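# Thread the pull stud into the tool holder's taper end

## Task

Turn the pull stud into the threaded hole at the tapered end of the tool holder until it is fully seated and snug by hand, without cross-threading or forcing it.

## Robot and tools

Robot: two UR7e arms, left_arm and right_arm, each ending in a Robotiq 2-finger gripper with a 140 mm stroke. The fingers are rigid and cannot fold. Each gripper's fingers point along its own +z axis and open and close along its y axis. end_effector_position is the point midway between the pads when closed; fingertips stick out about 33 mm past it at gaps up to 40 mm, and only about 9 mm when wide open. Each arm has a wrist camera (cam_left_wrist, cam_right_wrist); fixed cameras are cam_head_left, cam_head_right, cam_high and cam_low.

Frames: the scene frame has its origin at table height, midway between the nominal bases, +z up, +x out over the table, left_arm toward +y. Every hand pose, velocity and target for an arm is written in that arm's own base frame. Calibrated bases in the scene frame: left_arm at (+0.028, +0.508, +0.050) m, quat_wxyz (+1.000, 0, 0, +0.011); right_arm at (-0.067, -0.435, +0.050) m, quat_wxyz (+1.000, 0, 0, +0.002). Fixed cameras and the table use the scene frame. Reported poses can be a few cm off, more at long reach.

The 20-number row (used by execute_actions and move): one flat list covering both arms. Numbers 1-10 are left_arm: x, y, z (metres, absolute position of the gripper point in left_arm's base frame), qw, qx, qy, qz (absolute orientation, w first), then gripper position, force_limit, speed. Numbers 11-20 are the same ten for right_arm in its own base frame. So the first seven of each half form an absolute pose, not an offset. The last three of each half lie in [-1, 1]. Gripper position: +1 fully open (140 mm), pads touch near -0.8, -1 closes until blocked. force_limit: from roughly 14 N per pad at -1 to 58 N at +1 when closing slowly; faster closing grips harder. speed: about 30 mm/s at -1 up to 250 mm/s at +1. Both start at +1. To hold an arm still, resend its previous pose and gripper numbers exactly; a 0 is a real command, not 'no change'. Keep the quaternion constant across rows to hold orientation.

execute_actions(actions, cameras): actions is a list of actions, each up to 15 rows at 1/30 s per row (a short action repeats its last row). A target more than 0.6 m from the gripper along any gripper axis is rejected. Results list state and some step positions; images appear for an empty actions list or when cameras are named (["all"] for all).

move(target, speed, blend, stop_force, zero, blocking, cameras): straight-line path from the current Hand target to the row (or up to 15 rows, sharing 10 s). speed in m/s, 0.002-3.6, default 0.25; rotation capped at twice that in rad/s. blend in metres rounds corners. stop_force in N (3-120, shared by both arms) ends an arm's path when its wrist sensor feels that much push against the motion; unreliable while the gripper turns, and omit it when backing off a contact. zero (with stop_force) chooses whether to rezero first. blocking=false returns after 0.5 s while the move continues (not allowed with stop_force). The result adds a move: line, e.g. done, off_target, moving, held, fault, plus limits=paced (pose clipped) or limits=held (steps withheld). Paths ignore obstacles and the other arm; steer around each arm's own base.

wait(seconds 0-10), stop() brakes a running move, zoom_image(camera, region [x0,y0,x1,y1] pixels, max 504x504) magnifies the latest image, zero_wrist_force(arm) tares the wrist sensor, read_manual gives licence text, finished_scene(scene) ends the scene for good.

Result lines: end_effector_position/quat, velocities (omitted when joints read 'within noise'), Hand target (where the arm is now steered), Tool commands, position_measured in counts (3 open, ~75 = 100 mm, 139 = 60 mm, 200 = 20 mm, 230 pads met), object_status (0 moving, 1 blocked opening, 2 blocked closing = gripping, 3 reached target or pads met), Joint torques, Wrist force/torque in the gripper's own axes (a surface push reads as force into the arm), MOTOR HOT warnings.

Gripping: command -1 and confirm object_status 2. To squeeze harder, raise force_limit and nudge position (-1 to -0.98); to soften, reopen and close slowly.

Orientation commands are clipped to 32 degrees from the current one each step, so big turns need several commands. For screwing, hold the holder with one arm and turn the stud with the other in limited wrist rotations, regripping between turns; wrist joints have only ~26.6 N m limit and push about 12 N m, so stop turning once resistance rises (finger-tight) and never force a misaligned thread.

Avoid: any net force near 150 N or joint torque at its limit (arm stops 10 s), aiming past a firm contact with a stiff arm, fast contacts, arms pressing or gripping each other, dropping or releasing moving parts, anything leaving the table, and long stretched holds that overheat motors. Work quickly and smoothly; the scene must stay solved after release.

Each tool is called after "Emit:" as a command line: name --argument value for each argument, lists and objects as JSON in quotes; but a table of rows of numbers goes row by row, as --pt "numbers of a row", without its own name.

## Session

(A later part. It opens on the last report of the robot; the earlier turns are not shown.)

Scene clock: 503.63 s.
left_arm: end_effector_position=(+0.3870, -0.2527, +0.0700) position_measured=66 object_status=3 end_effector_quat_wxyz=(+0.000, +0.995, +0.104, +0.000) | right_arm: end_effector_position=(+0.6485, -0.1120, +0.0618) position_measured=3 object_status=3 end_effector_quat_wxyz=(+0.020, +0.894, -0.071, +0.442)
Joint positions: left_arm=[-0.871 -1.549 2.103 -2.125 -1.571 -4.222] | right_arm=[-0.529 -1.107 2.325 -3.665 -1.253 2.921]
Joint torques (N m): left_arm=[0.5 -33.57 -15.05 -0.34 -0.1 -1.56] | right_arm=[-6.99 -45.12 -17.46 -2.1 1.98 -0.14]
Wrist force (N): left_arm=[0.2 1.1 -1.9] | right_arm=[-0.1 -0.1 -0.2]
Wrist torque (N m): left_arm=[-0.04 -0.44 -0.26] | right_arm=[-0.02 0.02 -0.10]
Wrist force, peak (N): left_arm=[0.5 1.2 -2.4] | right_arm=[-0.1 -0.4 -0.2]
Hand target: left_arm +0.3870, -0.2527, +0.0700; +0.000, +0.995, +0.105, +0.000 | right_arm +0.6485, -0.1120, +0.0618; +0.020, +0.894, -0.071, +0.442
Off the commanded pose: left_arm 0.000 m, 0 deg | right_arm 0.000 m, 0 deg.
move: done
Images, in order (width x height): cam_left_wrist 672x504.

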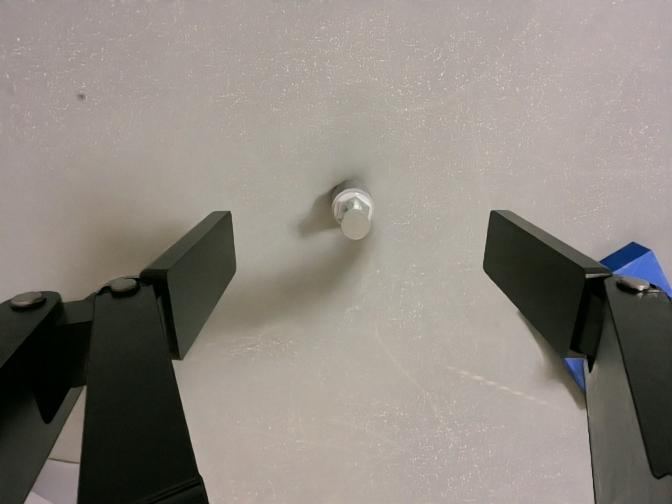

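Emit:
move --pt "0.3839 -0.2534 0.0207 0 0.9945 0.1045 0 0.5 0 -1 0.6485 -0.1120 0.0618 0.020 0.894 -0.071 0.442 1 1 1" --pt "0.3839 -0.2534 0.0207 0 0.9945 0.1045 0 -1 1 -1 0.6485 -0.1120 0.0618 0.020 0.894 -0.071 0.442 1 1 1" --speed 0.1

Emit:
wait --seconds 0.6

Emit:
move --pt "0.3839 -0.2534 0.12 0 0.9945 0.1045 0 -1 1 -1 0.6485 -0.1120 0.0618 0.020 0.894 -0.071 0.442 1 1 1" --pt "0.3267 -0.4612 0.115 0 0.9945 0.1045 0 -1 1 -1 0.6485 -0.1120 0.0618 0.020 0.894 -0.071 0.442 1 1 1" --pt "0.3267 -0.4612 0.102 0 0.9945 0.1045 0 -1 1 -1 0.6485 -0.1120 0.0618 0.020 0.894 -0.071 0.442 1 1 1" --speed '[0.15,0.2,0.05]'

Emit:
move --target '[0.3267,-0.4612,0.085,0,0.9945,0.1045,0,-1,1,-1,0.6485,-0.1120,0.0618,0.020,0.894,-0.071,0.442,1,1,1]' --speed 0.004 --stop_force 5 --cameras '["cam_low","cam_left_wrist"]'

Emit:
zoom_image --camera "cam_low" --region '[465, 220, 505, 260]'

Emit:
zoom_image --camera "cam_left_wrist" --region '[310, 170, 410, 290]'

Scene clock: 528.73 s.
left_arm: end_effector_position=(+0.3839, -0.2534, +0.0207) position_measured=210 object_status=0 end_effector_quat_wxyz=(+0.000, +0.995, +0.105, +0.000) | right_arm: end_effector_position=(+0.6485, -0.1120, +0.0618) position_measured=3 object_status=3 end_effector_quat_wxyz=(+0.020, +0.894, -0.071, +0.442)
Joint positions: left_arm=[-0.877 -1.473 2.176 -2.274 -1.571 -4.228] | right_arm=[-0.529 -1.107 2.325 -3.665 -1.253 2.921]
Joint torques (N m): left_arm=[9.39 -29.87 -24.1 -4.85 1.88 1.74] | right_arm=[-7.14 -45.01 -18.47 -2.24 1.91 -0.2]
Wrist force (N): left_arm=[-0.5 -0.8 -12.0] | right_arm=[-0.1 -0.2 -0.1]
Wrist torque (N m): left_arm=[-0.02 -0.47 -0.07] | right_arm=[-0.06 0.03 -0.10]
Wrist force, peak (N): left_arm=[-0.7 -1.0 -12.3] | right_arm=[0.2 -0.4 -0.2]
Hand target: left_arm +0.3839, -0.2534, +0.0207; +0.000, +0.995, +0.105, +0.000 | right_arm +0.6485, -0.1120, +0.0618; +0.020, +0.894, -0.071, +0.442
Off the commanded pose: left_arm 0.000 m, 0 deg | right_arm 0.000 m, 0 deg.
move: done

Scene clock: 529.33 s.
left_arm: end_effector_position=(+0.3839, -0.2534, +0.0207) position_measured=210 object_status=2 end_effector_quat_wxyz=(+0.000, +0.995, +0.105, +0.000) | right_arm: end_effector_position=(+0.6485, -0.1120, +0.0618) position_measured=3 object_status=3 end_effector_quat_wxyz=(+0.020, +0.894, -0.071, +0.442)
Joint positions: left_arm=[-0.877 -1.473 2.176 -2.274 -1.571 -4.228] | right_arm=[-0.529 -1.107 2.325 -3.665 -1.253 2.921]
Joint torques (N m): left_arm=[8.89 -26.09 -20.29 -4.36 1.77 1.61] | right_arm=[-6.69 -44.42 -17.72 -2.17 1.98 -0.15]
Wrist force (N): left_arm=[-0.2 -0.9 -11.9] | right_arm=[0.1 -0.2 -0.2]
Wrist torque (N m): left_arm=[-0.04 -0.54 -0.06] | right_arm=[-0.04 -0.01 -0.09]
Wrist force, peak (N): left_arm=[-0.5 -0.6 -12.5] | right_arm=[0.2 -0.3 0.0]
Hand target: left_arm +0.3839, -0.2534, +0.0207; +0.000, +0.995, +0.105, +0.000 | right_arm +0.6485, -0.1120, +0.0618; +0.020, +0.894, -0.071, +0.442
Tool commands: left_gripper/position=-1.0 left_gripper/force_limit=+1.0 left_gripper/speed=-1.0 right_gripper/position=+1.0 right_gripper/force_limit=+1.0 right_gripper/speed=+1.0
Off the commanded pose: left_arm 0.000 m, 0 deg | right_arm 0.000 m, 0 deg.
wait: 0.60 s; at rest by 0.17 s

Scene clock: 532.33 s.
left_arm: end_effector_position=(+0.3267, -0.4612, +0.1018) position_measured=210 object_status=2 end_effector_quat_wxyz=(+0.000, +0.995, +0.105, +0.000) end_effector_velocity=(+0.000, +0.000, +0.001) end_effector_angular_velocity=(+0.002, +0.001, +0.000) | right_arm: end_effector_position=(+0.6485, -0.1120, +0.0618) position_measured=3 object_status=3 end_effector_quat_wxyz=(+0.020, +0.894, -0.071, +0.442)
Joint positions: left_arm=[-1.193 -1.349 1.781 -2.002 -1.571 -4.544] | right_arm=[-0.529 -1.107 2.325 -3.665 -1.253 2.921]
Joint velocities: left_arm=[0 -0.001 -0.002 0.006 0 0] | right_arm=[within noise]
Joint torques (N m): left_arm=[-3.98 -43.73 -30.75 -0.27 0.18 -1.63] | right_arm=[-7.42 -44.57 -17.99 -2.16 2.04 0.01]
Wrist force (N): left_arm=[-0.1 1.0 -1.3] | right_arm=[-0.2 -0.2 -0.1]
Wrist torque (N m): left_arm=[-0.05 -0.37 -0.28] | right_arm=[-0.05 0.05 -0.10]
Wrist force, peak (N): left_arm=[-0.4 -0.6 -11.5] | right_arm=[0.0 -0.5 0.2]
Hand target: left_arm +0.3267, -0.4612, +0.1020; +0.000, +0.995, +0.105, +0.000 | right_arm +0.6485, -0.1120, +0.0618; +0.020, +0.894, -0.071, +0.442
Off the commanded pose: left_arm 0.000 m, 0 deg | right_arm 0.000 m, 0 deg.
move: done

Scene clock: 534.17 s.
left_arm: end_effector_position=(+0.3267, -0.4612, +0.0989) position_measured=210 object_status=2 end_effector_quat_wxyz=(+0.000, +0.995, +0.105, +0.000) | right_arm: end_effector_position=(+0.6485, -0.1120, +0.0618) position_measured=3 object_status=3 end_effector_quat_wxyz=(+0.020, +0.894, -0.071, +0.442)
Joint positions: left_arm=[-1.193 -1.346 1.786 -2.01 -1.571 -4.544] | right_arm=[-0.529 -1.107 2.325 -3.665 -1.253 2.921]
Joint torques (N m): left_arm=[-5.63 -39.82 -28.75 -0.33 -1.98 -1.62] | right_arm=[-7.28 -44.26 -18.63 -2.16 2.1 -0.09]
Wrist force (N): left_arm=[1.1 -1.7 -8.5] | right_arm=[-0.1 -0.1 -0.2]
Wrist torque (N m): left_arm=[-0.03 -0.44 -0.28] | right_arm=[-0.03 0.03 -0.10]
Wrist force, peak (N): left_arm=[1.3 -3.0 -11.7] | right_arm=[-0.1 -0.5 -0.2]
Hand target: left_arm +0.3267, -0.4612, +0.0989; +0.000, +0.995, +0.105, +0.000 | right_arm +0.6485, -0.1120, +0.0618; +0.020, +0.894, -0.071, +0.442
Off the commanded pose: left_arm 0.014 m, 0 deg | right_arm 0.000 m, 0 deg.
move: contact (left_arm)
Images, in order (width x height): cam_low 672x504, cam_left_wrist 672x504.

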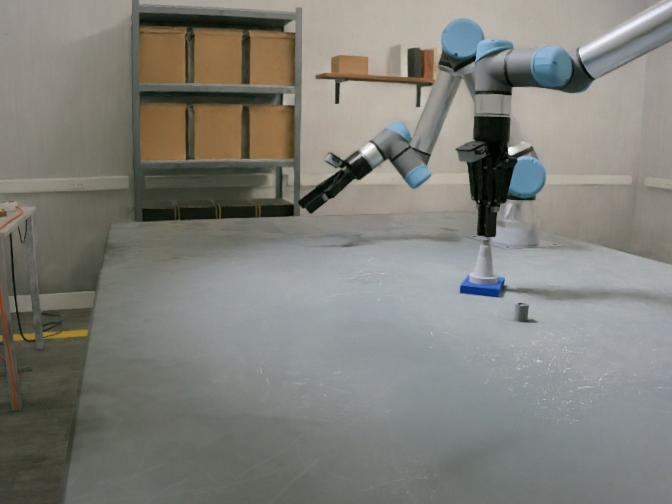

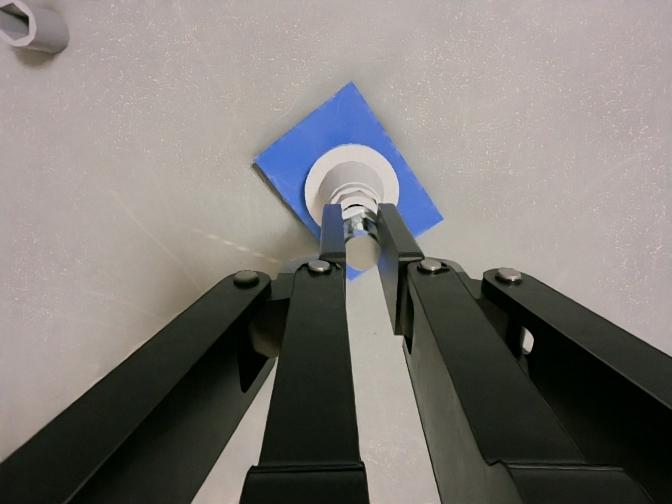

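Scaled by 12.600 from the camera's 672x504 image, which has a finer 960x720 frame.

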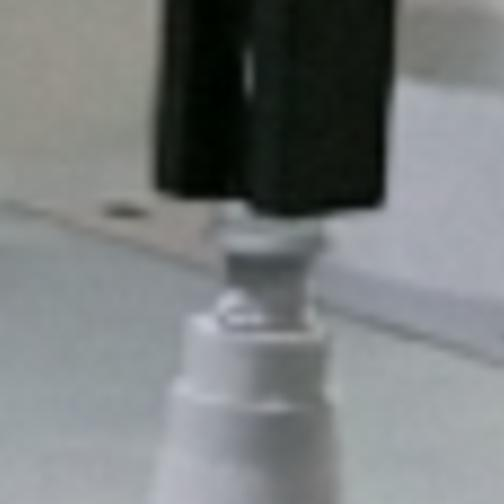

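Scaled by 4.200 from the camera's 672x504 image, which has a finer 960x720 frame.

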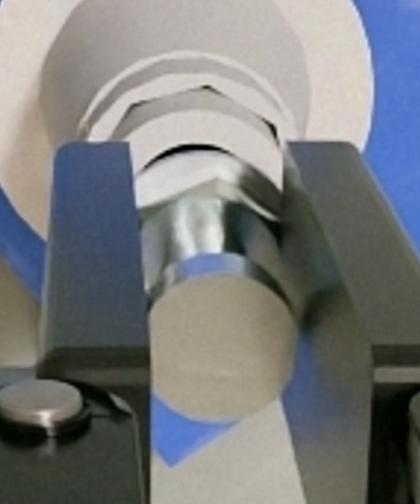

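Emit:
move --pt "0.3268 -0.4609 0.0990 0 0.9945 0.1045 0 -1 1 -1 0.6485 -0.1120 0.0618 0.020 0.894 -0.071 0.442 1 1 1" --pt "0.3268 -0.4609 0.0990 0 0.9135 -0.4067 0 -1 1 -1 0.6485 -0.1120 0.0618 0.020 0.894 -0.071 0.442 1 1 1" --speed 0.3

Scene clock: 542.63 s.
left_arm: end_effector_position=(+0.3268, -0.4609, +0.0990) position_measured=210 object_status=2 end_effector_quat_wxyz=(+0.000, +0.914, -0.407, +0.000) | right_arm: end_effector_position=(+0.6485, -0.1120, +0.0618) position_measured=3 object_status=3 end_effector_quat_wxyz=(+0.020, +0.894, -0.071, +0.442)
Joint positions: left_arm=[-1.192 -1.347 1.786 -2.01 -1.571 -3.496] | right_arm=[-0.529 -1.107 2.325 -3.665 -1.253 2.921]
Joint torques (N m): left_arm=[9.85 -22.82 -27.66 -2.05 -1.61 1.54] | right_arm=[-7.1 -44.66 -17.78 -2.17 2.01 0]
Wrist force (N): left_arm=[2.7 3.4 -4.7] | right_arm=[0.0 -0.1 -0.2]
Wrist torque (N m): left_arm=[-0.17 -0.47 -0.09] | right_arm=[-0.02 0.01 -0.10]
Wrist force, peak (N): left_arm=[1.3 -1.5 -8.9] | right_arm=[0.0 -0.5 0.1]
Hand target: left_arm +0.3268, -0.4609, +0.0990; +0.000, +0.914, -0.407, +0.000 | right_arm +0.6485, -0.1120, +0.0618; +0.020, +0.894, -0.071, +0.442
Off the commanded pose: left_arm 0.000 m, 0 deg | right_arm 0.000 m, 0 deg.
move: done

Emit:
move --target '[0.3268,-0.4609,0.0988,0,0.5878,-0.809,0,-1,1,-1,0.6485,-0.1120,0.0618,0.020,0.894,-0.071,0.442,1,1,1]' --speed 0.3

Emit:
move --target '[0.3268,-0.4609,0.0986,0,0.1045,-0.9945,0,-1,1,-1,0.6485,-0.1120,0.0618,0.020,0.894,-0.071,0.442,1,1,1]' --speed 0.3

Emit:
move --target '[0.3268,-0.4609,0.0983,0,-0.4067,-0.9135,0,-1,1,-1,0.6485,-0.1120,0.0618,0.020,0.894,-0.071,0.442,1,1,1]' --speed 0.3

Scene clock: 551.23 s.
left_arm: end_effector_position=(+0.3268, -0.4609, +0.0988) position_measured=210 object_status=2 end_effector_quat_wxyz=(+0.000, -0.588, +0.809, +0.000) | right_arm: end_effector_position=(+0.6485, -0.1120, +0.0618) position_measured=3 object_status=3 end_effector_quat_wxyz=(+0.020, +0.894, -0.071, +0.442)
Joint positions: left_arm=[-1.192 -1.347 1.786 -2.011 -1.571 -2.449] | right_arm=[-0.529 -1.107 2.325 -3.665 -1.253 2.921]
Joint torques (N m): left_arm=[10.7 -19.11 -25.7 -2.96 -1.41 1.63] | right_arm=[-6.55 -44.64 -17.83 -2.14 2.02 0.01]
Wrist force (N): left_arm=[3.9 0.1 -11.5] | right_arm=[0.0 -0.3 0.0]
Wrist torque (N m): left_arm=[-0.17 -0.42 -0.08] | right_arm=[-0.06 0.00 -0.10]
Wrist force, peak (N): left_arm=[3.9 0.1 -12.0] | right_arm=[0.0 -0.5 0.0]
Hand target: left_arm +0.3268, -0.4609, +0.0988; +0.000, -0.588, +0.809, +0.000 | right_arm +0.6485, -0.1120, +0.0618; +0.020, +0.894, -0.071, +0.442
Off the commanded pose: left_arm 0.000 m, 0 deg | right_arm 0.000 m, 0 deg.
move: done

Scene clock: 553.47 s.
left_arm: end_effector_position=(+0.3268, -0.4609, +0.0986) position_measured=210 object_status=2 end_effector_quat_wxyz=(+0.000, -0.105, +0.995, +0.000) | right_arm: end_effector_position=(+0.6485, -0.1120, +0.0618) position_measured=3 object_status=3 end_effector_quat_wxyz=(+0.020, +0.894, -0.071, +0.442)
Joint positions: left_arm=[-1.192 -1.346 1.787 -2.011 -1.571 -1.402] | right_arm=[-0.529 -1.107 2.325 -3.665 -1.253 2.921]
Joint torques (N m): left_arm=[10.05 -20.98 -25.48 -2.56 -1.46 1.72] | right_arm=[-7.07 -43.84 -17.56 -2.15 1.93 -0.05]
Wrist force (N): left_arm=[-0.6 -3.1 -8.1] | right_arm=[0.1 0.0 0.0]
Wrist torque (N m): left_arm=[0.15 -0.41 -0.09] | right_arm=[-0.01 -0.03 -0.09]
Wrist force, peak (N): left_arm=[3.8 0.9 -11.7] | right_arm=[0.0 -0.5 -0.1]
Hand target: left_arm +0.3268, -0.4609, +0.0986; +0.000, -0.105, +0.995, +0.000 | right_arm +0.6485, -0.1120, +0.0618; +0.020, +0.894, -0.071, +0.442
Off the commanded pose: left_arm 0.000 m, 0 deg | right_arm 0.000 m, 0 deg.
move: done

Scene clock: 555.70 s.
left_arm: end_effector_position=(+0.3268, -0.4609, +0.0983) position_measured=210 object_status=2 end_effector_quat_wxyz=(+0.000, +0.407, +0.914, +0.000) | right_arm: end_effector_position=(+0.6485, -0.1120, +0.0618) position_measured=3 object_status=3 end_effector_quat_wxyz=(+0.020, +0.894, -0.071, +0.442)
Joint positions: left_arm=[-1.192 -1.346 1.787 -2.012 -1.571 -0.355] | right_arm=[-0.529 -1.107 2.325 -3.665 -1.253 2.921]
Joint torques (N m): left_arm=[7.54 -16.5 -24.35 -2.54 -2.8 1.63] | right_arm=[-6.86 -44.55 -17.94 -2.13 1.99 0.01]
Wrist force (N): left_arm=[-1.3 3.2 -16.1] | right_arm=[0.0 0.1 -0.1]
Wrist torque (N m): left_arm=[-0.15 -0.48 -0.07] | right_arm=[0.01 0.01 -0.09]
Wrist force, peak (N): left_arm=[-2.0 3.3 -16.6] | right_arm=[0.1 -0.5 -0.1]
Hand target: left_arm +0.3268, -0.4609, +0.0983; +0.000, +0.407, +0.914, +0.000 | right_arm +0.6485, -0.1120, +0.0618; +0.020, +0.894, -0.071, +0.442
Off the commanded pose: left_arm 0.000 m, 0 deg | right_arm 0.000 m, 0 deg.
move: done

Emit:
move --target '[0.3268,-0.4609,0.0980,0,-0.809,-0.5878,0,-1,1,-1,0.6485,-0.1120,0.0618,0.020,0.894,-0.071,0.442,1,1,1]' --speed 0.3

Emit:
move --target '[0.3268,-0.4609,0.0977,0,-0.9945,-0.1045,0,-1,1,-1,0.6485,-0.1120,0.0618,0.020,0.894,-0.071,0.442,1,1,1]' --speed 0.3

Emit:
move --target '[0.3268,-0.4609,0.0974,0,0.9135,-0.4067,0,-1,1,-1,0.6485,-0.1120,0.0618,0.020,0.894,-0.071,0.442,1,1,1]' --speed 0.3

Scene clock: 565.50 s.
left_arm: end_effector_position=(+0.3268, -0.4609, +0.0980) position_measured=210 object_status=2 end_effector_quat_wxyz=(+0.000, +0.809, +0.588, +0.000) | right_arm: end_effector_position=(+0.6485, -0.1120, +0.0618) position_measured=3 object_status=3 end_effector_quat_wxyz=(+0.020, +0.894, -0.071, +0.442)
Joint positions: left_arm=[-1.192 -1.346 1.788 -2.013 -1.571 0.692] | right_arm=[-0.529 -1.107 2.325 -3.665 -1.253 2.921]
Joint torques (N m): left_arm=[7.52 -16.12 -22.95 -1.49 -3.13 1.46] | right_arm=[-7.31 -43.95 -16.64 -2.09 1.99 -0.05]
Wrist force (N): left_arm=[0.2 6.4 -16.5] | right_arm=[0.0 -0.1 0.1]
Wrist torque (N m): left_arm=[-0.28 -0.44 -0.07] | right_arm=[-0.03 -0.01 -0.09]
Wrist force, peak (N): left_arm=[0.8 7.0 -17.1] | right_arm=[0.2 -0.6 0.1]
Hand target: left_arm +0.3268, -0.4609, +0.0980; +0.000, +0.809, +0.588, +0.000 | right_arm +0.6485, -0.1120, +0.0618; +0.020, +0.894, -0.071, +0.442
Off the commanded pose: left_arm 0.000 m, 0 deg | right_arm 0.000 m, 0 deg.
move: done

Scene clock: 567.73 s.
left_arm: end_effector_position=(+0.3268, -0.4609, +0.0977) position_measured=210 object_status=2 end_effector_quat_wxyz=(+0.000, +0.995, +0.105, +0.000) | right_arm: end_effector_position=(+0.6485, -0.1120, +0.0618) position_measured=3 object_status=3 end_effector_quat_wxyz=(+0.020, +0.894, -0.071, +0.442)
Joint positions: left_arm=[-1.192 -1.346 1.788 -2.013 -1.571 1.74] | right_arm=[-0.529 -1.107 2.325 -3.665 -1.253 2.921]
Joint torques (N m): left_arm=[6.37 -15.31 -19.33 -0.07 -4.76 1.59] | right_arm=[-6.95 -44.72 -18.01 -2.2 2 -0.01]
Wrist force (N): left_arm=[10.7 9.0 -17.1] | right_arm=[0.0 0.0 0.0]
Wrist torque (N m): left_arm=[-0.18 -0.41 -0.14] | right_arm=[-0.01 -0.01 -0.10]
Wrist force, peak (N): left_arm=[11.3 9.3 -17.4] | right_arm=[0.1 -0.5 -0.1]
Hand target: left_arm +0.3268, -0.4609, +0.0977; +0.000, +0.995, +0.105, +0.000 | right_arm +0.6485, -0.1120, +0.0618; +0.020, +0.894, -0.071, +0.442
Off the commanded pose: left_arm 0.000 m, 0 deg | right_arm 0.000 m, 0 deg.
move: done

Scene clock: 569.97 s.
left_arm: end_effector_position=(+0.3268, -0.4609, +0.0974) position_measured=210 object_status=2 end_effector_quat_wxyz=(+0.000, +0.914, -0.407, +0.000) | right_arm: end_effector_position=(+0.6485, -0.1120, +0.0618) position_measured=3 object_status=3 end_effector_quat_wxyz=(+0.020, +0.894, -0.071, +0.442)
Joint positions: left_arm=[-1.192 -1.345 1.789 -2.014 -1.571 2.787] | right_arm=[-0.529 -1.107 2.325 -3.665 -1.253 2.921]
Joint torques (N m): left_arm=[8.43 -14.94 -17.93 0.59 -2.93 1.52] | right_arm=[-6.97 -45.02 -18.42 -2.15 1.91 0]
Wrist force (N): left_arm=[12.0 2.1 -18.8] | right_arm=[-0.1 -0.2 0.1]
Wrist torque (N m): left_arm=[-0.04 -0.47 -0.10] | right_arm=[-0.04 0.03 -0.09]
Wrist force, peak (N): left_arm=[12.3 2.1 -19.3] | right_arm=[0.0 -0.4 -0.2]
Hand target: left_arm +0.3268, -0.4609, +0.0974; +0.000, +0.914, -0.407, +0.000 | right_arm +0.6485, -0.1120, +0.0618; +0.020, +0.894, -0.071, +0.442
Off the commanded pose: left_arm 0.000 m, 0 deg | right_arm 0.000 m, 0 deg.
move: done

Emit:
move --target '[0.3274,-0.4613,0.0971,0,0.5878,-0.809,0,-1,1,-1,0.6485,-0.1120,0.0618,0.020,0.894,-0.071,0.442,1,1,1]' --speed 0.3

Emit:
move --pt "0.3274 -0.4613 0.0968 0 0.1045 -0.9945 0 -1 1 -1 0.6485 -0.1120 0.0618 0.020 0.894 -0.071 0.442 1 1 1" --pt "0.3274 -0.4613 0.0965 0 -0.4067 -0.9135 0 -1 1 -1 0.6485 -0.1120 0.0618 0.020 0.894 -0.071 0.442 1 1 1" --speed 0.3 --cameras '["cam_low","cam_left_wrist"]'

Emit:
zoom_image --camera "cam_low" --region '[465, 220, 505, 260]'

Emit:
zoom_image --camera "cam_left_wrist" --region '[310, 170, 410, 290]'

Scene clock: 585.27 s.
left_arm: end_effector_position=(+0.3274, -0.4613, +0.0971) position_measured=210 object_status=2 end_effector_quat_wxyz=(+0.000, -0.588, +0.809, +0.000) | right_arm: end_effector_position=(+0.6485, -0.1120, +0.0618) position_measured=3 object_status=3 end_effector_quat_wxyz=(+0.020, +0.894, -0.071, +0.442)
Joint positions: left_arm=[-1.191 -1.343 1.787 -2.014 -1.571 3.835] | right_arm=[-0.529 -1.107 2.325 -3.665 -1.253 2.921]
Joint torques (N m): left_arm=[13.48 -12.96 -21.37 -3.25 3.79 1.61] | right_arm=[-7.1 -44.69 -17.68 -2.21 1.95 0.02]
Wrist force (N): left_arm=[7.5 14.6 -24.4] | right_arm=[0.2 -0.4 0.0]
Wrist torque (N m): left_arm=[-0.43 -0.44 -0.10] | right_arm=[-0.09 -0.05 -0.10]
Wrist force, peak (N): left_arm=[7.5 14.6 -25.1] | right_arm=[0.1 -0.5 0.0]
Hand target: left_arm +0.3274, -0.4613, +0.0971; +0.000, -0.588, +0.809, +0.000 | right_arm +0.6485, -0.1120, +0.0618; +0.020, +0.894, -0.071, +0.442
Off the commanded pose: left_arm 0.000 m, 0 deg | right_arm 0.000 m, 0 deg.
move: done

Scene clock: 589.47 s.
left_arm: end_effector_position=(+0.3274, -0.4613, +0.0965) position_measured=210 object_status=2 end_effector_quat_wxyz=(+0.000, +0.407, +0.914, +0.000) | right_arm: end_effector_position=(+0.6485, -0.1120, +0.0618) position_measured=3 object_status=3 end_effector_quat_wxyz=(+0.020, +0.894, -0.071, +0.442)
Joint positions: left_arm=[-1.191 -1.343 1.788 -2.016 -1.571 5.929] | right_arm=[-0.529 -1.107 2.325 -3.665 -1.253 2.921]
Joint torques (N m): left_arm=[13.98 -10.25 -28.12 -10.25 3.22 1.77] | right_arm=[-6.78 -44.88 -18.43 -2.2 2.17 0.04]
Wrist force (N): left_arm=[32.9 -4.6 -32.4] | right_arm=[0.1 -0.2 -0.1]
Wrist torque (N m): left_arm=[0.20 -0.44 -0.22] | right_arm=[-0.04 -0.03 -0.09]
Wrist force, peak (N): left_arm=[33.3 -5.3 -32.6] | right_arm=[0.0 -0.6 -0.1]
Hand target: left_arm +0.3274, -0.4613, +0.0965; +0.000, +0.407, +0.914, +0.000 | right_arm +0.6485, -0.1120, +0.0618; +0.020, +0.894, -0.071, +0.442
Off the commanded pose: left_arm 0.000 m, 0 deg | right_arm 0.000 m, 0 deg.
move: done
Images, in order (width x height): cam_low 672x504, cam_left_wrist 672x504.

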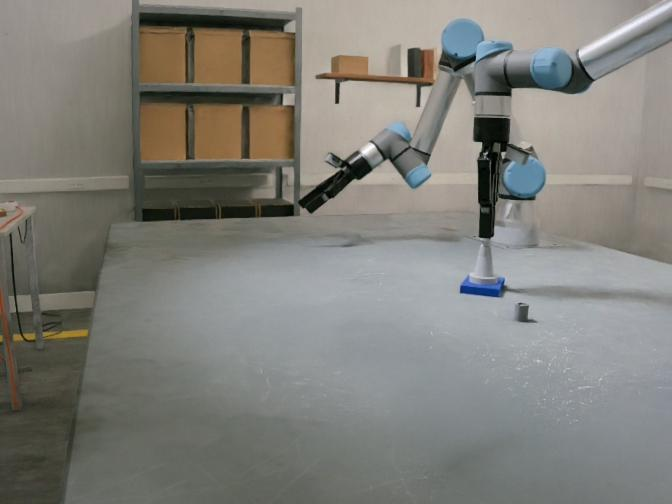

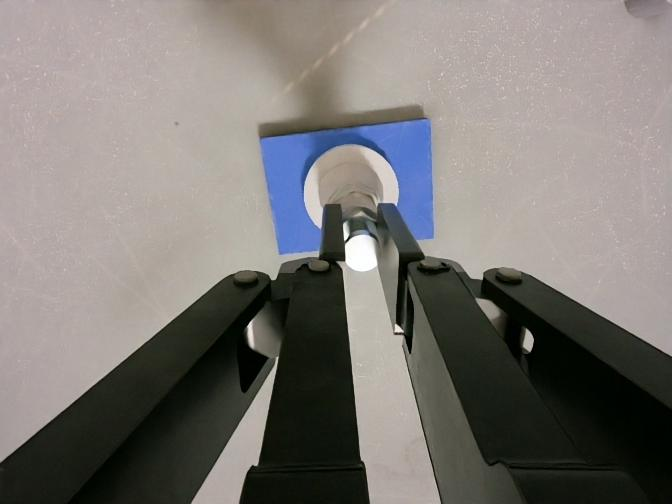

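Scaled by 12.600 from the camera's 672x504 image, which has a finer 960x720 frame.

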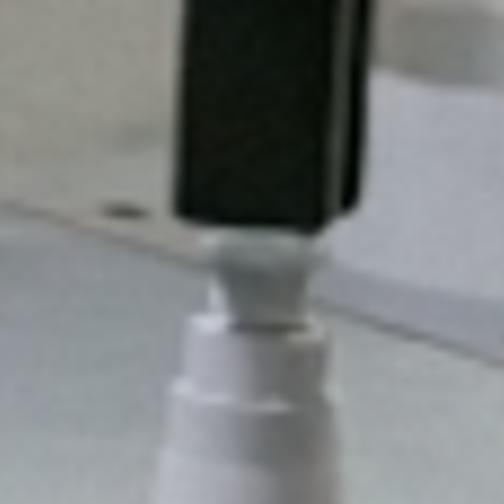

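Scaled by 4.200 from the camera's 672x504 image, which has a finer 960x720 frame.

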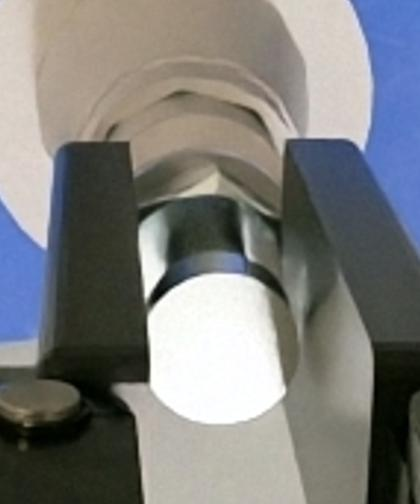

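Emit:
move --pt "0.3269 -0.4609 0.0966 0 0.4067 0.9135 0 -1 1 -1 0.6485 -0.1120 0.0618 0.020 0.894 -0.071 0.442 1 1 1" --pt "0.3269 -0.4609 0.0966 0 0.4067 0.9135 0 0.3 1 0 0.6485 -0.1120 0.0618 0.020 0.894 -0.071 0.442 1 1 1" --speed 0.1

Emit:
move --pt "0.3269 -0.4609 0.0966 0 -0.5878 0.809 0 0.3 1 0 0.6485 -0.1120 0.0618 0.020 0.894 -0.071 0.442 1 1 1" --pt "0.3269 -0.4609 0.0966 0 0.9945 0.1045 0 0.3 1 0 0.6485 -0.1120 0.0618 0.020 0.894 -0.071 0.442 1 1 1" --pt "0.3269 -0.4609 0.0966 0 0.4067 0.9135 0 0.3 1 0 0.6485 -0.1120 0.0618 0.020 0.894 -0.071 0.442 1 1 1" --pt "0.3269 -0.4609 0.0966 0 -0.5878 0.809 0 0.3 1 0 0.6485 -0.1120 0.0618 0.020 0.894 -0.071 0.442 1 1 1" --pt "0.3269 -0.4609 0.0966 0 0.9945 0.1045 0 0.3 1 0 0.6485 -0.1120 0.0618 0.020 0.894 -0.071 0.442 1 1 1" --speed 0.8 --blend 0.02 --cameras '["cam_low","cam_left_wrist"]'

Emit:
zoom_image --camera "cam_low" --region '[465, 220, 505, 260]'

Emit:
zoom_image --camera "cam_left_wrist" --region '[310, 170, 410, 290]'

Scene clock: 610.37 s.
left_arm: end_effector_position=(+0.3269, -0.4609, +0.0966) position_measured=91 object_status=0 end_effector_quat_wxyz=(+0.000, +0.407, +0.914, +0.000) | right_arm: end_effector_position=(+0.6485, -0.1120, +0.0618) position_measured=3 object_status=3 end_effector_quat_wxyz=(+0.020, +0.894, -0.071, +0.442)
Joint positions: left_arm=[-1.192 -1.344 1.79 -2.016 -1.571 5.929] | right_arm=[-0.529 -1.107 2.325 -3.665 -1.253 2.921]
Joint torques (N m): left_arm=[-5.66 -41.59 -27.59 -1.4 -2.22 -1.74] | right_arm=[-7.64 -44.67 -18.03 -2.16 2.06 -0.11]
Wrist force (N): left_arm=[1.3 2.9 -1.6] | right_arm=[0.0 0.0 -0.1]
Wrist torque (N m): left_arm=[0.32 -0.67 -0.08] | right_arm=[-0.01 0.00 -0.10]
Wrist force, peak (N): left_arm=[34.4 -4.6 -32.0] | right_arm=[0.2 -0.4 -0.2]
Hand target: left_arm +0.3269, -0.4609, +0.0966; +0.000, +0.407, +0.914, +0.000 | right_arm +0.6485, -0.1120, +0.0618; +0.020, +0.894, -0.071, +0.442
Off the commanded pose: left_arm 0.000 m, 0 deg | right_arm 0.000 m, 0 deg.
move: done

Scene clock: 617.60 s.
left_arm: end_effector_position=(+0.3269, -0.4609, +0.0966) position_measured=91 object_status=3 end_effector_quat_wxyz=(+0.000, +0.995, +0.104, +0.000) | right_arm: end_effector_position=(+0.6485, -0.1120, +0.0618) position_measured=3 object_status=3 end_effector_quat_wxyz=(+0.020, +0.894, -0.071, +0.442)
Joint positions: left_arm=[-1.192 -1.344 1.79 -2.016 -1.571 -4.543] | right_arm=[-0.529 -1.107 2.325 -3.665 -1.253 2.921]
Joint torques (N m): left_arm=[-1.28 -43.86 -17.29 -0.27 0.17 -1.58] | right_arm=[-7.84 -44.77 -17.97 -2.21 1.93 0.04]
Wrist force (N): left_arm=[1.1 2.6 -1.8] | right_arm=[0.1 -0.2 0.0]
Wrist torque (N m): left_arm=[0.29 -0.63 -0.27] | right_arm=[-0.04 -0.03 -0.10]
Wrist force, peak (N): left_arm=[1.4 3.1 -2.1] | right_arm=[-0.2 -0.5 -0.2]
Hand target: left_arm +0.3269, -0.4609, +0.0966; +0.000, +0.995, +0.105, +0.000 | right_arm +0.6485, -0.1120, +0.0618; +0.020, +0.894, -0.071, +0.442
Off the commanded pose: left_arm 0.000 m, 0 deg | right_arm 0.000 m, 0 deg.
move: done
Images, in order (width x height): cam_low 672x504, cam_left_wrist 672x504.

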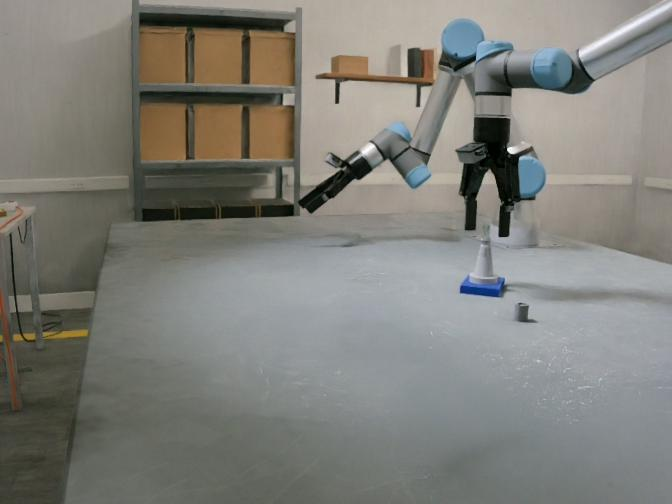

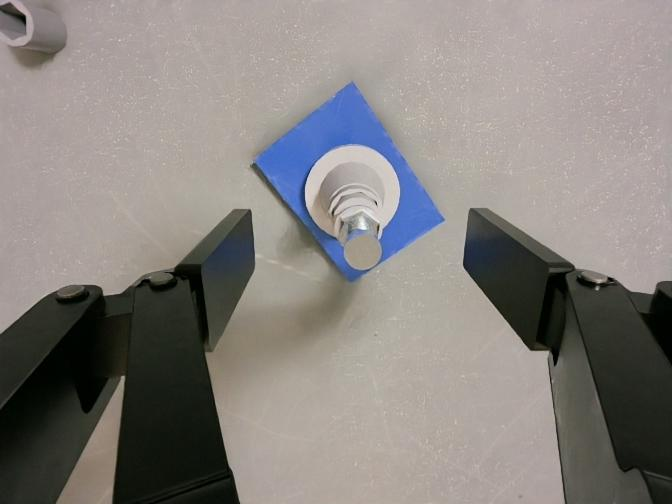

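Scaled by 12.600 from the camera's 672x504 image, which has a finer 960x720 frame.

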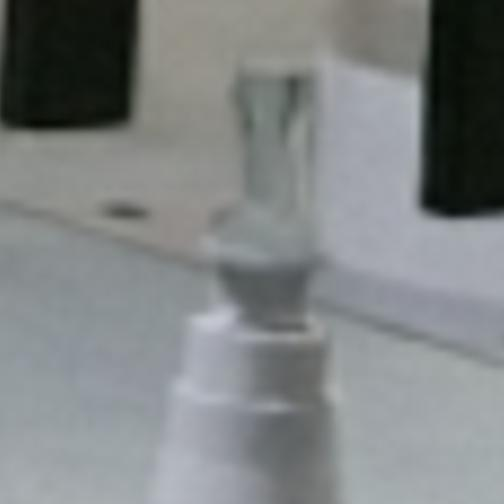

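Scaled by 4.200 from the camera's 672x504 image, which has a finer 960x720 frame.

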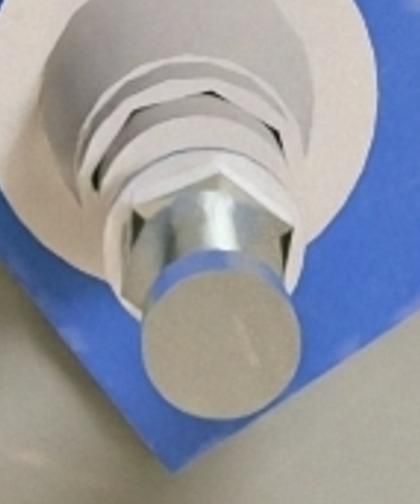

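Emit:
move --target '[0.3269,-0.4609,0.0966,0,0.9945,0.1045,0,-1,1,-1,0.6485,-0.1120,0.0618,0.020,0.894,-0.071,0.442,1,1,1]'

Emit:
wait --seconds 0.5

Emit:
move --target '[0.3269,-0.4609,0.0960,0,0.5878,-0.809,0,-1,1,-1,0.6485,-0.1120,0.0618,0.020,0.894,-0.071,0.442,1,1,1]' --speed 0.4

Emit:
move --target '[0.3269,-0.4609,0.0954,0,-0.4067,-0.9135,0,-1,1,-1,0.6485,-0.1120,0.0618,0.020,0.894,-0.071,0.442,1,1,1]' --speed 0.4

Scene clock: 631.17 s.
left_arm: end_effector_position=(+0.3269, -0.4609, +0.0966) position_measured=210 object_status=0 end_effector_quat_wxyz=(+0.000, +0.995, +0.105, +0.000) | right_arm: end_effector_position=(+0.6485, -0.1120, +0.0618) position_measured=3 object_status=3 end_effector_quat_wxyz=(+0.020, +0.894, -0.071, +0.442)
Joint positions: left_arm=[-1.192 -1.344 1.79 -2.016 -1.571 -4.543] | right_arm=[-0.529 -1.107 2.325 -3.665 -1.253 2.921]
Joint torques (N m): left_arm=[8.13 -36.4 -24.63 -0.37 -1.89 -0.6] | right_arm=[-6.98 -44.45 -17.56 -2.25 1.86 -0.03]
Wrist force (N): left_arm=[1.3 3.2 -11.9] | right_arm=[-0.1 -0.2 -0.2]
Wrist torque (N m): left_arm=[0.36 -0.51 -0.22] | right_arm=[-0.05 0.02 -0.09]
Wrist force, peak (N): left_arm=[1.3 3.2 -11.9] | right_arm=[-0.1 -0.5 -0.2]
Hand target: left_arm +0.3269, -0.4609, +0.0966; +0.000, +0.995, +0.105, +0.000 | right_arm +0.6485, -0.1120, +0.0618; +0.020, +0.894, -0.071, +0.442
Off the commanded pose: left_arm 0.000 m, 0 deg | right_arm 0.000 m, 0 deg.
move: done

Scene clock: 631.67 s.
left_arm: end_effector_position=(+0.3269, -0.4609, +0.0966) position_measured=210 object_status=2 end_effector_quat_wxyz=(+0.000, +0.995, +0.105, +0.000) | right_arm: end_effector_position=(+0.6485, -0.1120, +0.0618) position_measured=3 object_status=3 end_effector_quat_wxyz=(+0.020, +0.894, -0.071, +0.442)
Joint positions: left_arm=[-1.192 -1.344 1.79 -2.016 -1.571 -4.543] | right_arm=[-0.529 -1.107 2.325 -3.665 -1.253 2.921]
Joint torques (N m): left_arm=[7.83 -32.76 -22.42 -0.23 -1.88 -0.38] | right_arm=[-6.25 -44.68 -17.63 -2.12 2 -0.05]
Wrist force (N): left_arm=[2.0 3.4 -11.8] | right_arm=[0.0 -0.4 -0.1]
Wrist torque (N m): left_arm=[0.42 -0.65 -0.22] | right_arm=[-0.09 0.00 -0.10]
Wrist force, peak (N): left_arm=[1.6 3.8 -12.0] | right_arm=[0.0 -0.4 -0.1]
Hand target: left_arm +0.3269, -0.4609, +0.0966; +0.000, +0.995, +0.105, +0.000 | right_arm +0.6485, -0.1120, +0.0618; +0.020, +0.894, -0.071, +0.442
Tool commands: left_gripper/position=-1.0 left_gripper/force_limit=+1.0 left_gripper/speed=-1.0 right_gripper/position=+1.0 right_gripper/force_limit=+1.0 right_gripper/speed=+1.0
Off the commanded pose: left_arm 0.000 m, 0 deg | right_arm 0.000 m, 0 deg.
wait: 0.50 s; at rest by 0.17 s

Scene clock: 634.83 s.
left_arm: end_effector_position=(+0.3269, -0.4609, +0.0960) position_measured=210 object_status=2 end_effector_quat_wxyz=(+0.000, -0.588, +0.809, +0.000) | right_arm: end_effector_position=(+0.6485, -0.1120, +0.0618) position_measured=3 object_status=3 end_effector_quat_wxyz=(+0.020, +0.894, -0.071, +0.442)
Joint positions: left_arm=[-1.192 -1.344 1.79 -2.018 -1.571 -2.449] | right_arm=[-0.529 -1.107 2.325 -3.665 -1.253 2.921]
Joint torques (N m): left_arm=[11.1 -22.36 -25.92 -0.05 -0.47 1.74] | right_arm=[-6.99 -45 -18.8 -2.16 1.96 -0.04]
Wrist force (N): left_arm=[8.2 -0.8 -3.4] | right_arm=[0.1 -0.1 0.0]
Wrist torque (N m): left_arm=[0.57 -0.68 -0.09] | right_arm=[-0.03 -0.01 -0.09]
Wrist force, peak (N): left_arm=[2.0 3.5 -12.1] | right_arm=[0.1 -0.5 0.0]
Hand target: left_arm +0.3269, -0.4609, +0.0960; +0.000, -0.588, +0.809, +0.000 | right_arm +0.6485, -0.1120, +0.0618; +0.020, +0.894, -0.071, +0.442
Off the commanded pose: left_arm 0.000 m, 0 deg | right_arm 0.000 m, 0 deg.
move: done

Scene clock: 638.00 s.
left_arm: end_effector_position=(+0.3269, -0.4609, +0.0954) position_measured=210 object_status=2 end_effector_quat_wxyz=(+0.000, +0.407, +0.914, +0.000) | right_arm: end_effector_position=(+0.6485, -0.1120, +0.0618) position_measured=3 object_status=3 end_effector_quat_wxyz=(+0.020, +0.894, -0.071, +0.442)
Joint positions: left_arm=[-1.192 -1.343 1.791 -2.019 -1.571 -0.355] | right_arm=[-0.529 -1.107 2.325 -3.665 -1.253 2.921]
Joint torques (N m): left_arm=[13.73 -27.03 -31.34 -3.2 1.55 1.73] | right_arm=[-6.95 -44.32 -17.07 -2.16 2.04 -0.01]
Wrist force (N): left_arm=[2.0 -5.1 2.1] | right_arm=[0.0 0.0 0.0]
Wrist torque (N m): left_arm=[0.74 -0.64 -0.07] | right_arm=[0.01 0.00 -0.10]
Wrist force, peak (N): left_arm=[9.5 -1.5 -5.4] | right_arm=[0.2 -0.5 -0.1]
Hand target: left_arm +0.3269, -0.4609, +0.0954; +0.000, +0.407, +0.914, +0.000 | right_arm +0.6485, -0.1120, +0.0618; +0.020, +0.894, -0.071, +0.442
Off the commanded pose: left_arm 0.000 m, 0 deg | right_arm 0.000 m, 0 deg.
move: done

Emit:
move --target '[0.3269,-0.4609,0.0947,0,0.9945,0.1045,0,-1,1,-1,0.6485,-0.1120,0.0618,0.020,0.894,-0.071,0.442,1,1,1]' --speed 0.5

Emit:
move --target '[0.3269,-0.4609,0.09405,0,0.5878,-0.809,0,-1,1,-1,0.6485,-0.1120,0.0618,0.020,0.894,-0.071,0.442,1,1,1]' --speed 0.5

Emit:
move --target '[0.3269,-0.4609,0.0934,0,-0.4067,-0.9135,0,-1,1,-1,0.6485,-0.1120,0.0618,0.020,0.894,-0.071,0.442,1,1,1]' --speed 0.5 --cameras '["cam_low"]'

Emit:
zoom_image --camera "cam_low" --region '[465, 220, 505, 260]'

Scene clock: 648.43 s.
left_arm: end_effector_position=(+0.3269, -0.4609, +0.0947) position_measured=210 object_status=2 end_effector_quat_wxyz=(+0.000, +0.995, +0.105, +0.000) | right_arm: end_effector_position=(+0.6485, -0.1120, +0.0618) position_measured=3 object_status=3 end_effector_quat_wxyz=(+0.020, +0.894, -0.071, +0.442)
Joint positions: left_arm=[-1.192 -1.342 1.792 -2.021 -1.571 1.74] | right_arm=[-0.529 -1.107 2.325 -3.665 -1.253 2.921]
Joint torques (N m): left_arm=[3.5 -25.31 -29.46 -0.36 -0.71 1.73] | right_arm=[-7.12 -44.81 -17.53 -2.24 1.93 0.01]
Wrist force (N): left_arm=[2.0 3.2 -1.6] | right_arm=[0.0 -0.1 0.1]
Wrist torque (N m): left_arm=[0.54 -0.58 -0.09] | right_arm=[-0.03 0.00 -0.10]
Wrist force, peak (N): left_arm=[2.3 -7.5 2.9] | right_arm=[0.1 -0.6 0.0]
Hand target: left_arm +0.3269, -0.4609, +0.0947; +0.000, +0.995, +0.105, +0.000 | right_arm +0.6485, -0.1120, +0.0618; +0.020, +0.894, -0.071, +0.442
Off the commanded pose: left_arm 0.000 m, 0 deg | right_arm 0.000 m, 0 deg.
move: done

Scene clock: 651.10 s.
left_arm: end_effector_position=(+0.3269, -0.4609, +0.0940) position_measured=210 object_status=2 end_effector_quat_wxyz=(+0.000, -0.588, +0.809, +0.000) | right_arm: end_effector_position=(+0.6485, -0.1120, +0.0618) position_measured=3 object_status=3 end_effector_quat_wxyz=(+0.020, +0.894, -0.071, +0.442)
Joint positions: left_arm=[-1.192 -1.342 1.793 -2.023 -1.571 3.834] | right_arm=[-0.529 -1.107 2.325 -3.665 -1.253 2.921]
Joint torques (N m): left_arm=[6.33 -29.55 -30.97 2.11 -0.18 1.71] | right_arm=[-6.77 -44.05 -17.85 -2.23 1.88 -0.14]
Wrist force (N): left_arm=[10.4 -2.1 8.7] | right_arm=[0.0 -0.3 0.2]
Wrist torque (N m): left_arm=[0.78 -0.50 -0.12] | right_arm=[-0.06 0.01 -0.10]
Wrist force, peak (N): left_arm=[12.8 -0.9 10.0] | right_arm=[0.1 -0.4 -0.2]
Hand target: left_arm +0.3269, -0.4609, +0.0940; +0.000, -0.588, +0.809, +0.000 | right_arm +0.6485, -0.1120, +0.0618; +0.020, +0.894, -0.071, +0.442
Off the commanded pose: left_arm 0.000 m, 0 deg | right_arm 0.000 m, 0 deg.
move: done

Scene clock: 653.77 s.
left_arm: end_effector_position=(+0.3269, -0.4609, +0.0934) position_measured=213 object_status=2 end_effector_quat_wxyz=(+0.000, +0.407, +0.914, +0.000) | right_arm: end_effector_position=(+0.6485, -0.1120, +0.0618) position_measured=3 object_status=3 end_effector_quat_wxyz=(+0.020, +0.894, -0.071, +0.442)
Joint positions: left_arm=[-1.192 -1.341 1.794 -2.024 -1.571 5.929] | right_arm=[-0.529 -1.107 2.325 -3.665 -1.253 2.921]
Joint torques (N m): left_arm=[5.99 -7.05 -19.53 0.52 0.91 1.76] | right_arm=[-6.68 -44.7 -17.78 -2.14 1.96 0.06]
Wrist force (N): left_arm=[12.5 -0.4 -35.8] | right_arm=[-0.1 -0.3 0.1]
Wrist torque (N m): left_arm=[0.50 -0.75 -0.13] | right_arm=[-0.06 0.02 -0.10]
Wrist force, peak (N): left_arm=[10.3 -1.4 -37.9] | right_arm=[-0.1 -0.4 -0.2]
Hand target: left_arm +0.3269, -0.4609, +0.0934; +0.000, +0.407, +0.914, +0.000 | right_arm +0.6485, -0.1120, +0.0618; +0.020, +0.894, -0.071, +0.442
Off the commanded pose: left_arm 0.000 m, 0 deg | right_arm 0.000 m, 0 deg.
move: done
Images, in order (width x height): cam_low 672x504.

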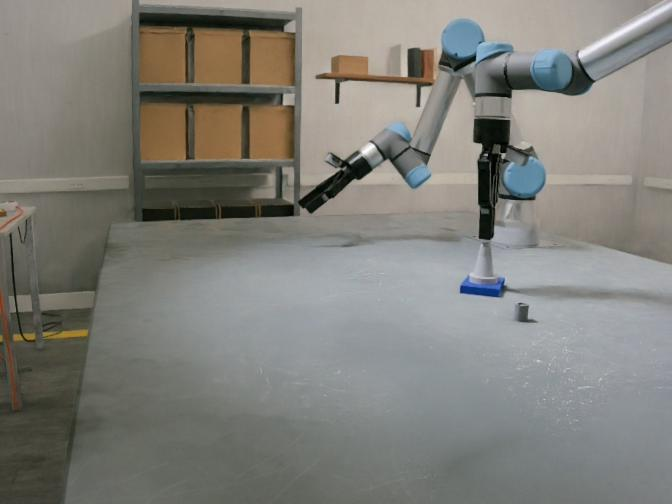

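Scaled by 12.600 from the camera's 672x504 image, which has a finer 960x720 frame.

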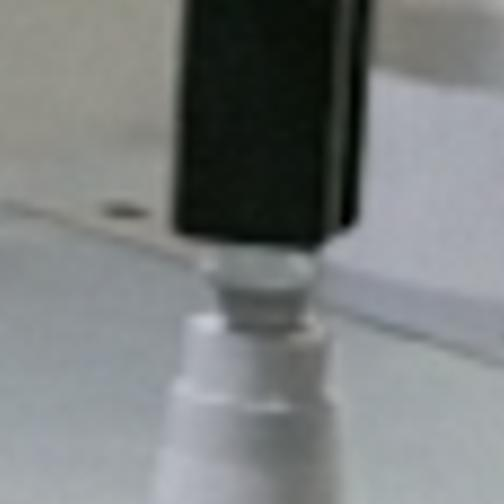

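Emit:
move --pt "0.3269 -0.4609 0.0936 0 0.4067 0.9135 0 -1 1 -1 0.6485 -0.1120 0.0618 0.020 0.894 -0.071 0.442 1 1 1" --pt "0.3269 -0.4609 0.0936 0 0.4067 0.9135 0 0.3 1 0 0.6485 -0.1120 0.0618 0.020 0.894 -0.071 0.442 1 1 1" --speed 0.1 --cameras '["cam_left_wrist"]'

Emit:
zoom_image --camera "cam_left_wrist" --region '[310, 170, 410, 290]'

Emit:
move --pt "0.3269 -0.4609 0.0936 0 -0.5878 0.809 0 0.3 1 0 0.6485 -0.1120 0.0618 0.020 0.894 -0.071 0.442 1 1 1" --pt "0.3269 -0.4609 0.0936 0 0.9945 0.1045 0 0.3 1 0 0.6485 -0.1120 0.0618 0.020 0.894 -0.071 0.442 1 1 1" --pt "0.3269 -0.4609 0.0936 0 0.4067 0.9135 0 0.3 1 0 0.6485 -0.1120 0.0618 0.020 0.894 -0.071 0.442 1 1 1" --pt "0.3269 -0.4609 0.0936 0 -0.5878 0.809 0 0.3 1 0 0.6485 -0.1120 0.0618 0.020 0.894 -0.071 0.442 1 1 1" --pt "0.3269 -0.4609 0.0936 0 0.9945 0.1045 0 0.3 1 0 0.6485 -0.1120 0.0618 0.020 0.894 -0.071 0.442 1 1 1" --speed 0.8 --blend 0.02 --cameras '["cam_low","cam_left_wrist"]'

Emit:
zoom_image --camera "cam_low" --region '[465, 220, 505, 260]'

Emit:
zoom_image --camera "cam_left_wrist" --region '[310, 170, 410, 290]'

Scene clock: 670.80 s.
left_arm: end_effector_position=(+0.3269, -0.4609, +0.0936) position_measured=91 object_status=0 end_effector_quat_wxyz=(+0.000, +0.407, +0.914, +0.000) | right_arm: end_effector_position=(+0.6485, -0.1120, +0.0618) position_measured=3 object_status=3 end_effector_quat_wxyz=(+0.020, +0.894, -0.071, +0.442)
Joint positions: left_arm=[-1.192 -1.341 1.794 -2.024 -1.571 5.929] | right_arm=[-0.529 -1.107 2.325 -3.665 -1.253 2.921]
Joint torques (N m): left_arm=[-3.87 -41.92 -22.51 -5.44 -2.21 1.53] | right_arm=[-6.97 -44.61 -18.31 -2.2 2.13 0.01]
Wrist force (N): left_arm=[0.6 3.3 -1.6] | right_arm=[0.1 -0.2 0.0]
Wrist torque (N m): left_arm=[0.40 -0.52 -0.10] | right_arm=[-0.04 -0.03 -0.10]
Wrist force, peak (N): left_arm=[12.4 -0.4 -35.9] | right_arm=[0.2 -0.5 0.0]
Hand target: left_arm +0.3269, -0.4609, +0.0936; +0.000, +0.407, +0.914, +0.000 | right_arm +0.6485, -0.1120, +0.0618; +0.020, +0.894, -0.071, +0.442
Off the commanded pose: left_arm 0.000 m, 0 deg | right_arm 0.000 m, 0 deg.
move: done
Images, in order (width x height): cam_left_wrist 672x504.

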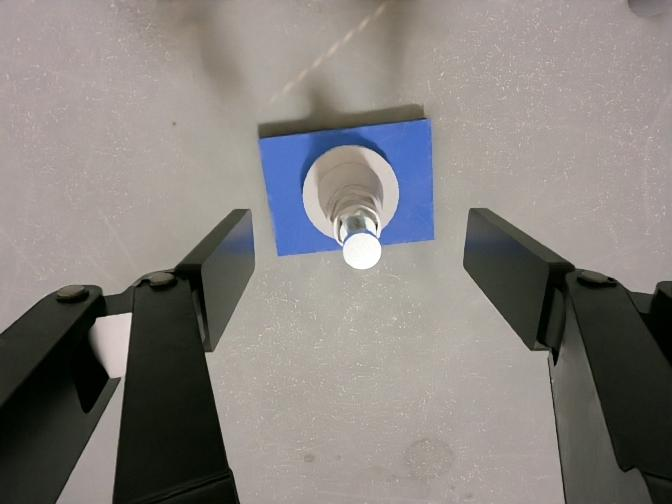

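Scaled by 4.200 from the camera's 672x504 image, which has a finer 960x720 frame.

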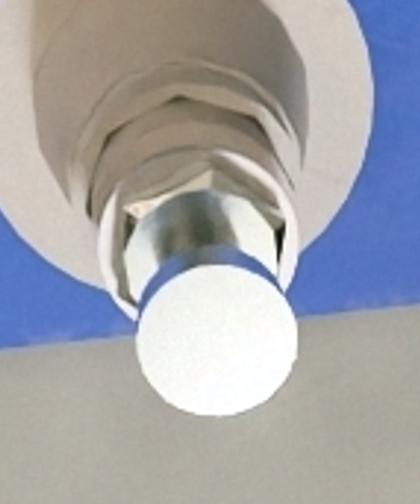

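Scene clock: 678.03 s.
left_arm: end_effector_position=(+0.3269, -0.4609, +0.0936) position_measured=91 object_status=3 end_effector_quat_wxyz=(+0.000, +0.995, +0.104, +0.000) | right_arm: end_effector_position=(+0.6485, -0.1120, +0.0618) position_measured=3 object_status=3 end_effector_quat_wxyz=(+0.020, +0.894, -0.071, +0.442)
Joint positions: left_arm=[-1.192 -1.341 1.794 -2.024 -1.571 -4.543] | right_arm=[-0.529 -1.107 2.325 -3.665 -1.253 2.921]
Joint torques (N m): left_arm=[-2.21 -43.65 -16.64 -0.31 0.16 -1.59] | right_arm=[-7.12 -44.26 -18.3 -2.24 2.06 0.02]
Wrist force (N): left_arm=[0.2 3.1 -1.4] | right_arm=[0.0 0.0 0.0]
Wrist torque (N m): left_arm=[0.39 -0.43 -0.28] | right_arm=[0.00 0.01 -0.09]
Wrist force, peak (N): left_arm=[0.3 3.5 -2.0] | right_arm=[0.1 -0.5 0.1]
Hand target: left_arm +0.3269, -0.4609, +0.0936; +0.000, +0.995, +0.105, +0.000 | right_arm +0.6485, -0.1120, +0.0618; +0.020, +0.894, -0.071, +0.442
Off the commanded pose: left_arm 0.000 m, 0 deg | right_arm 0.000 m, 0 deg.
move: done
Images, in order (width x height): cam_low 672x504, cam_left_wrist 672x504.

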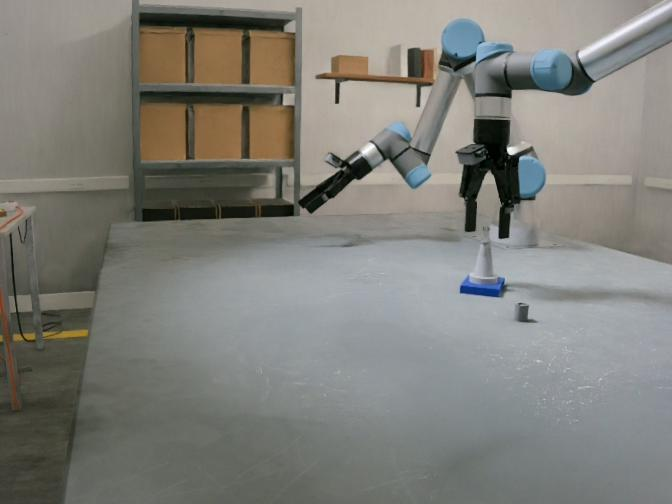

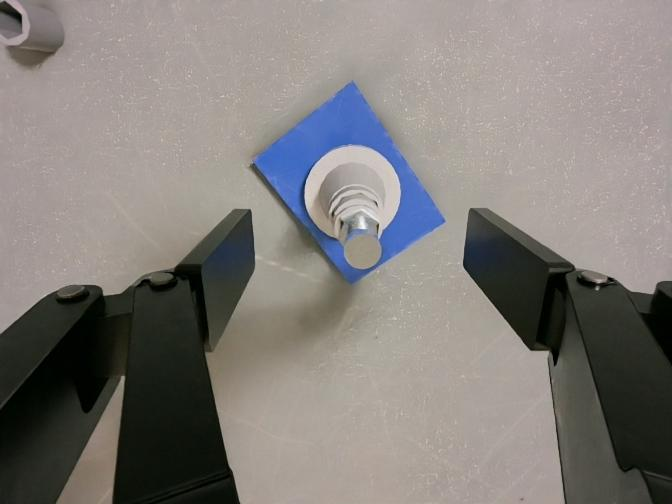

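Scaled by 12.600 from the camera's 672x504 image, which has a finer 960x720 frame.

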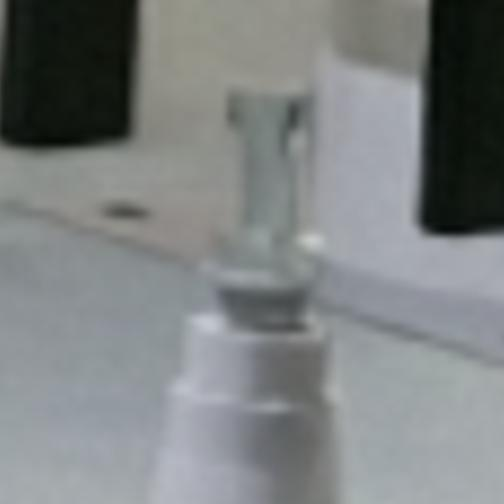

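Scaled by 4.200 from the camera's 672x504 image, which has a finer 960x720 frame.

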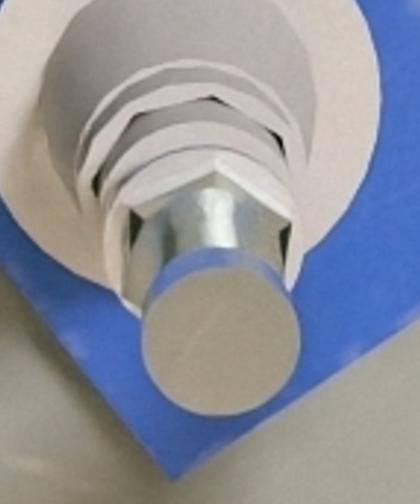

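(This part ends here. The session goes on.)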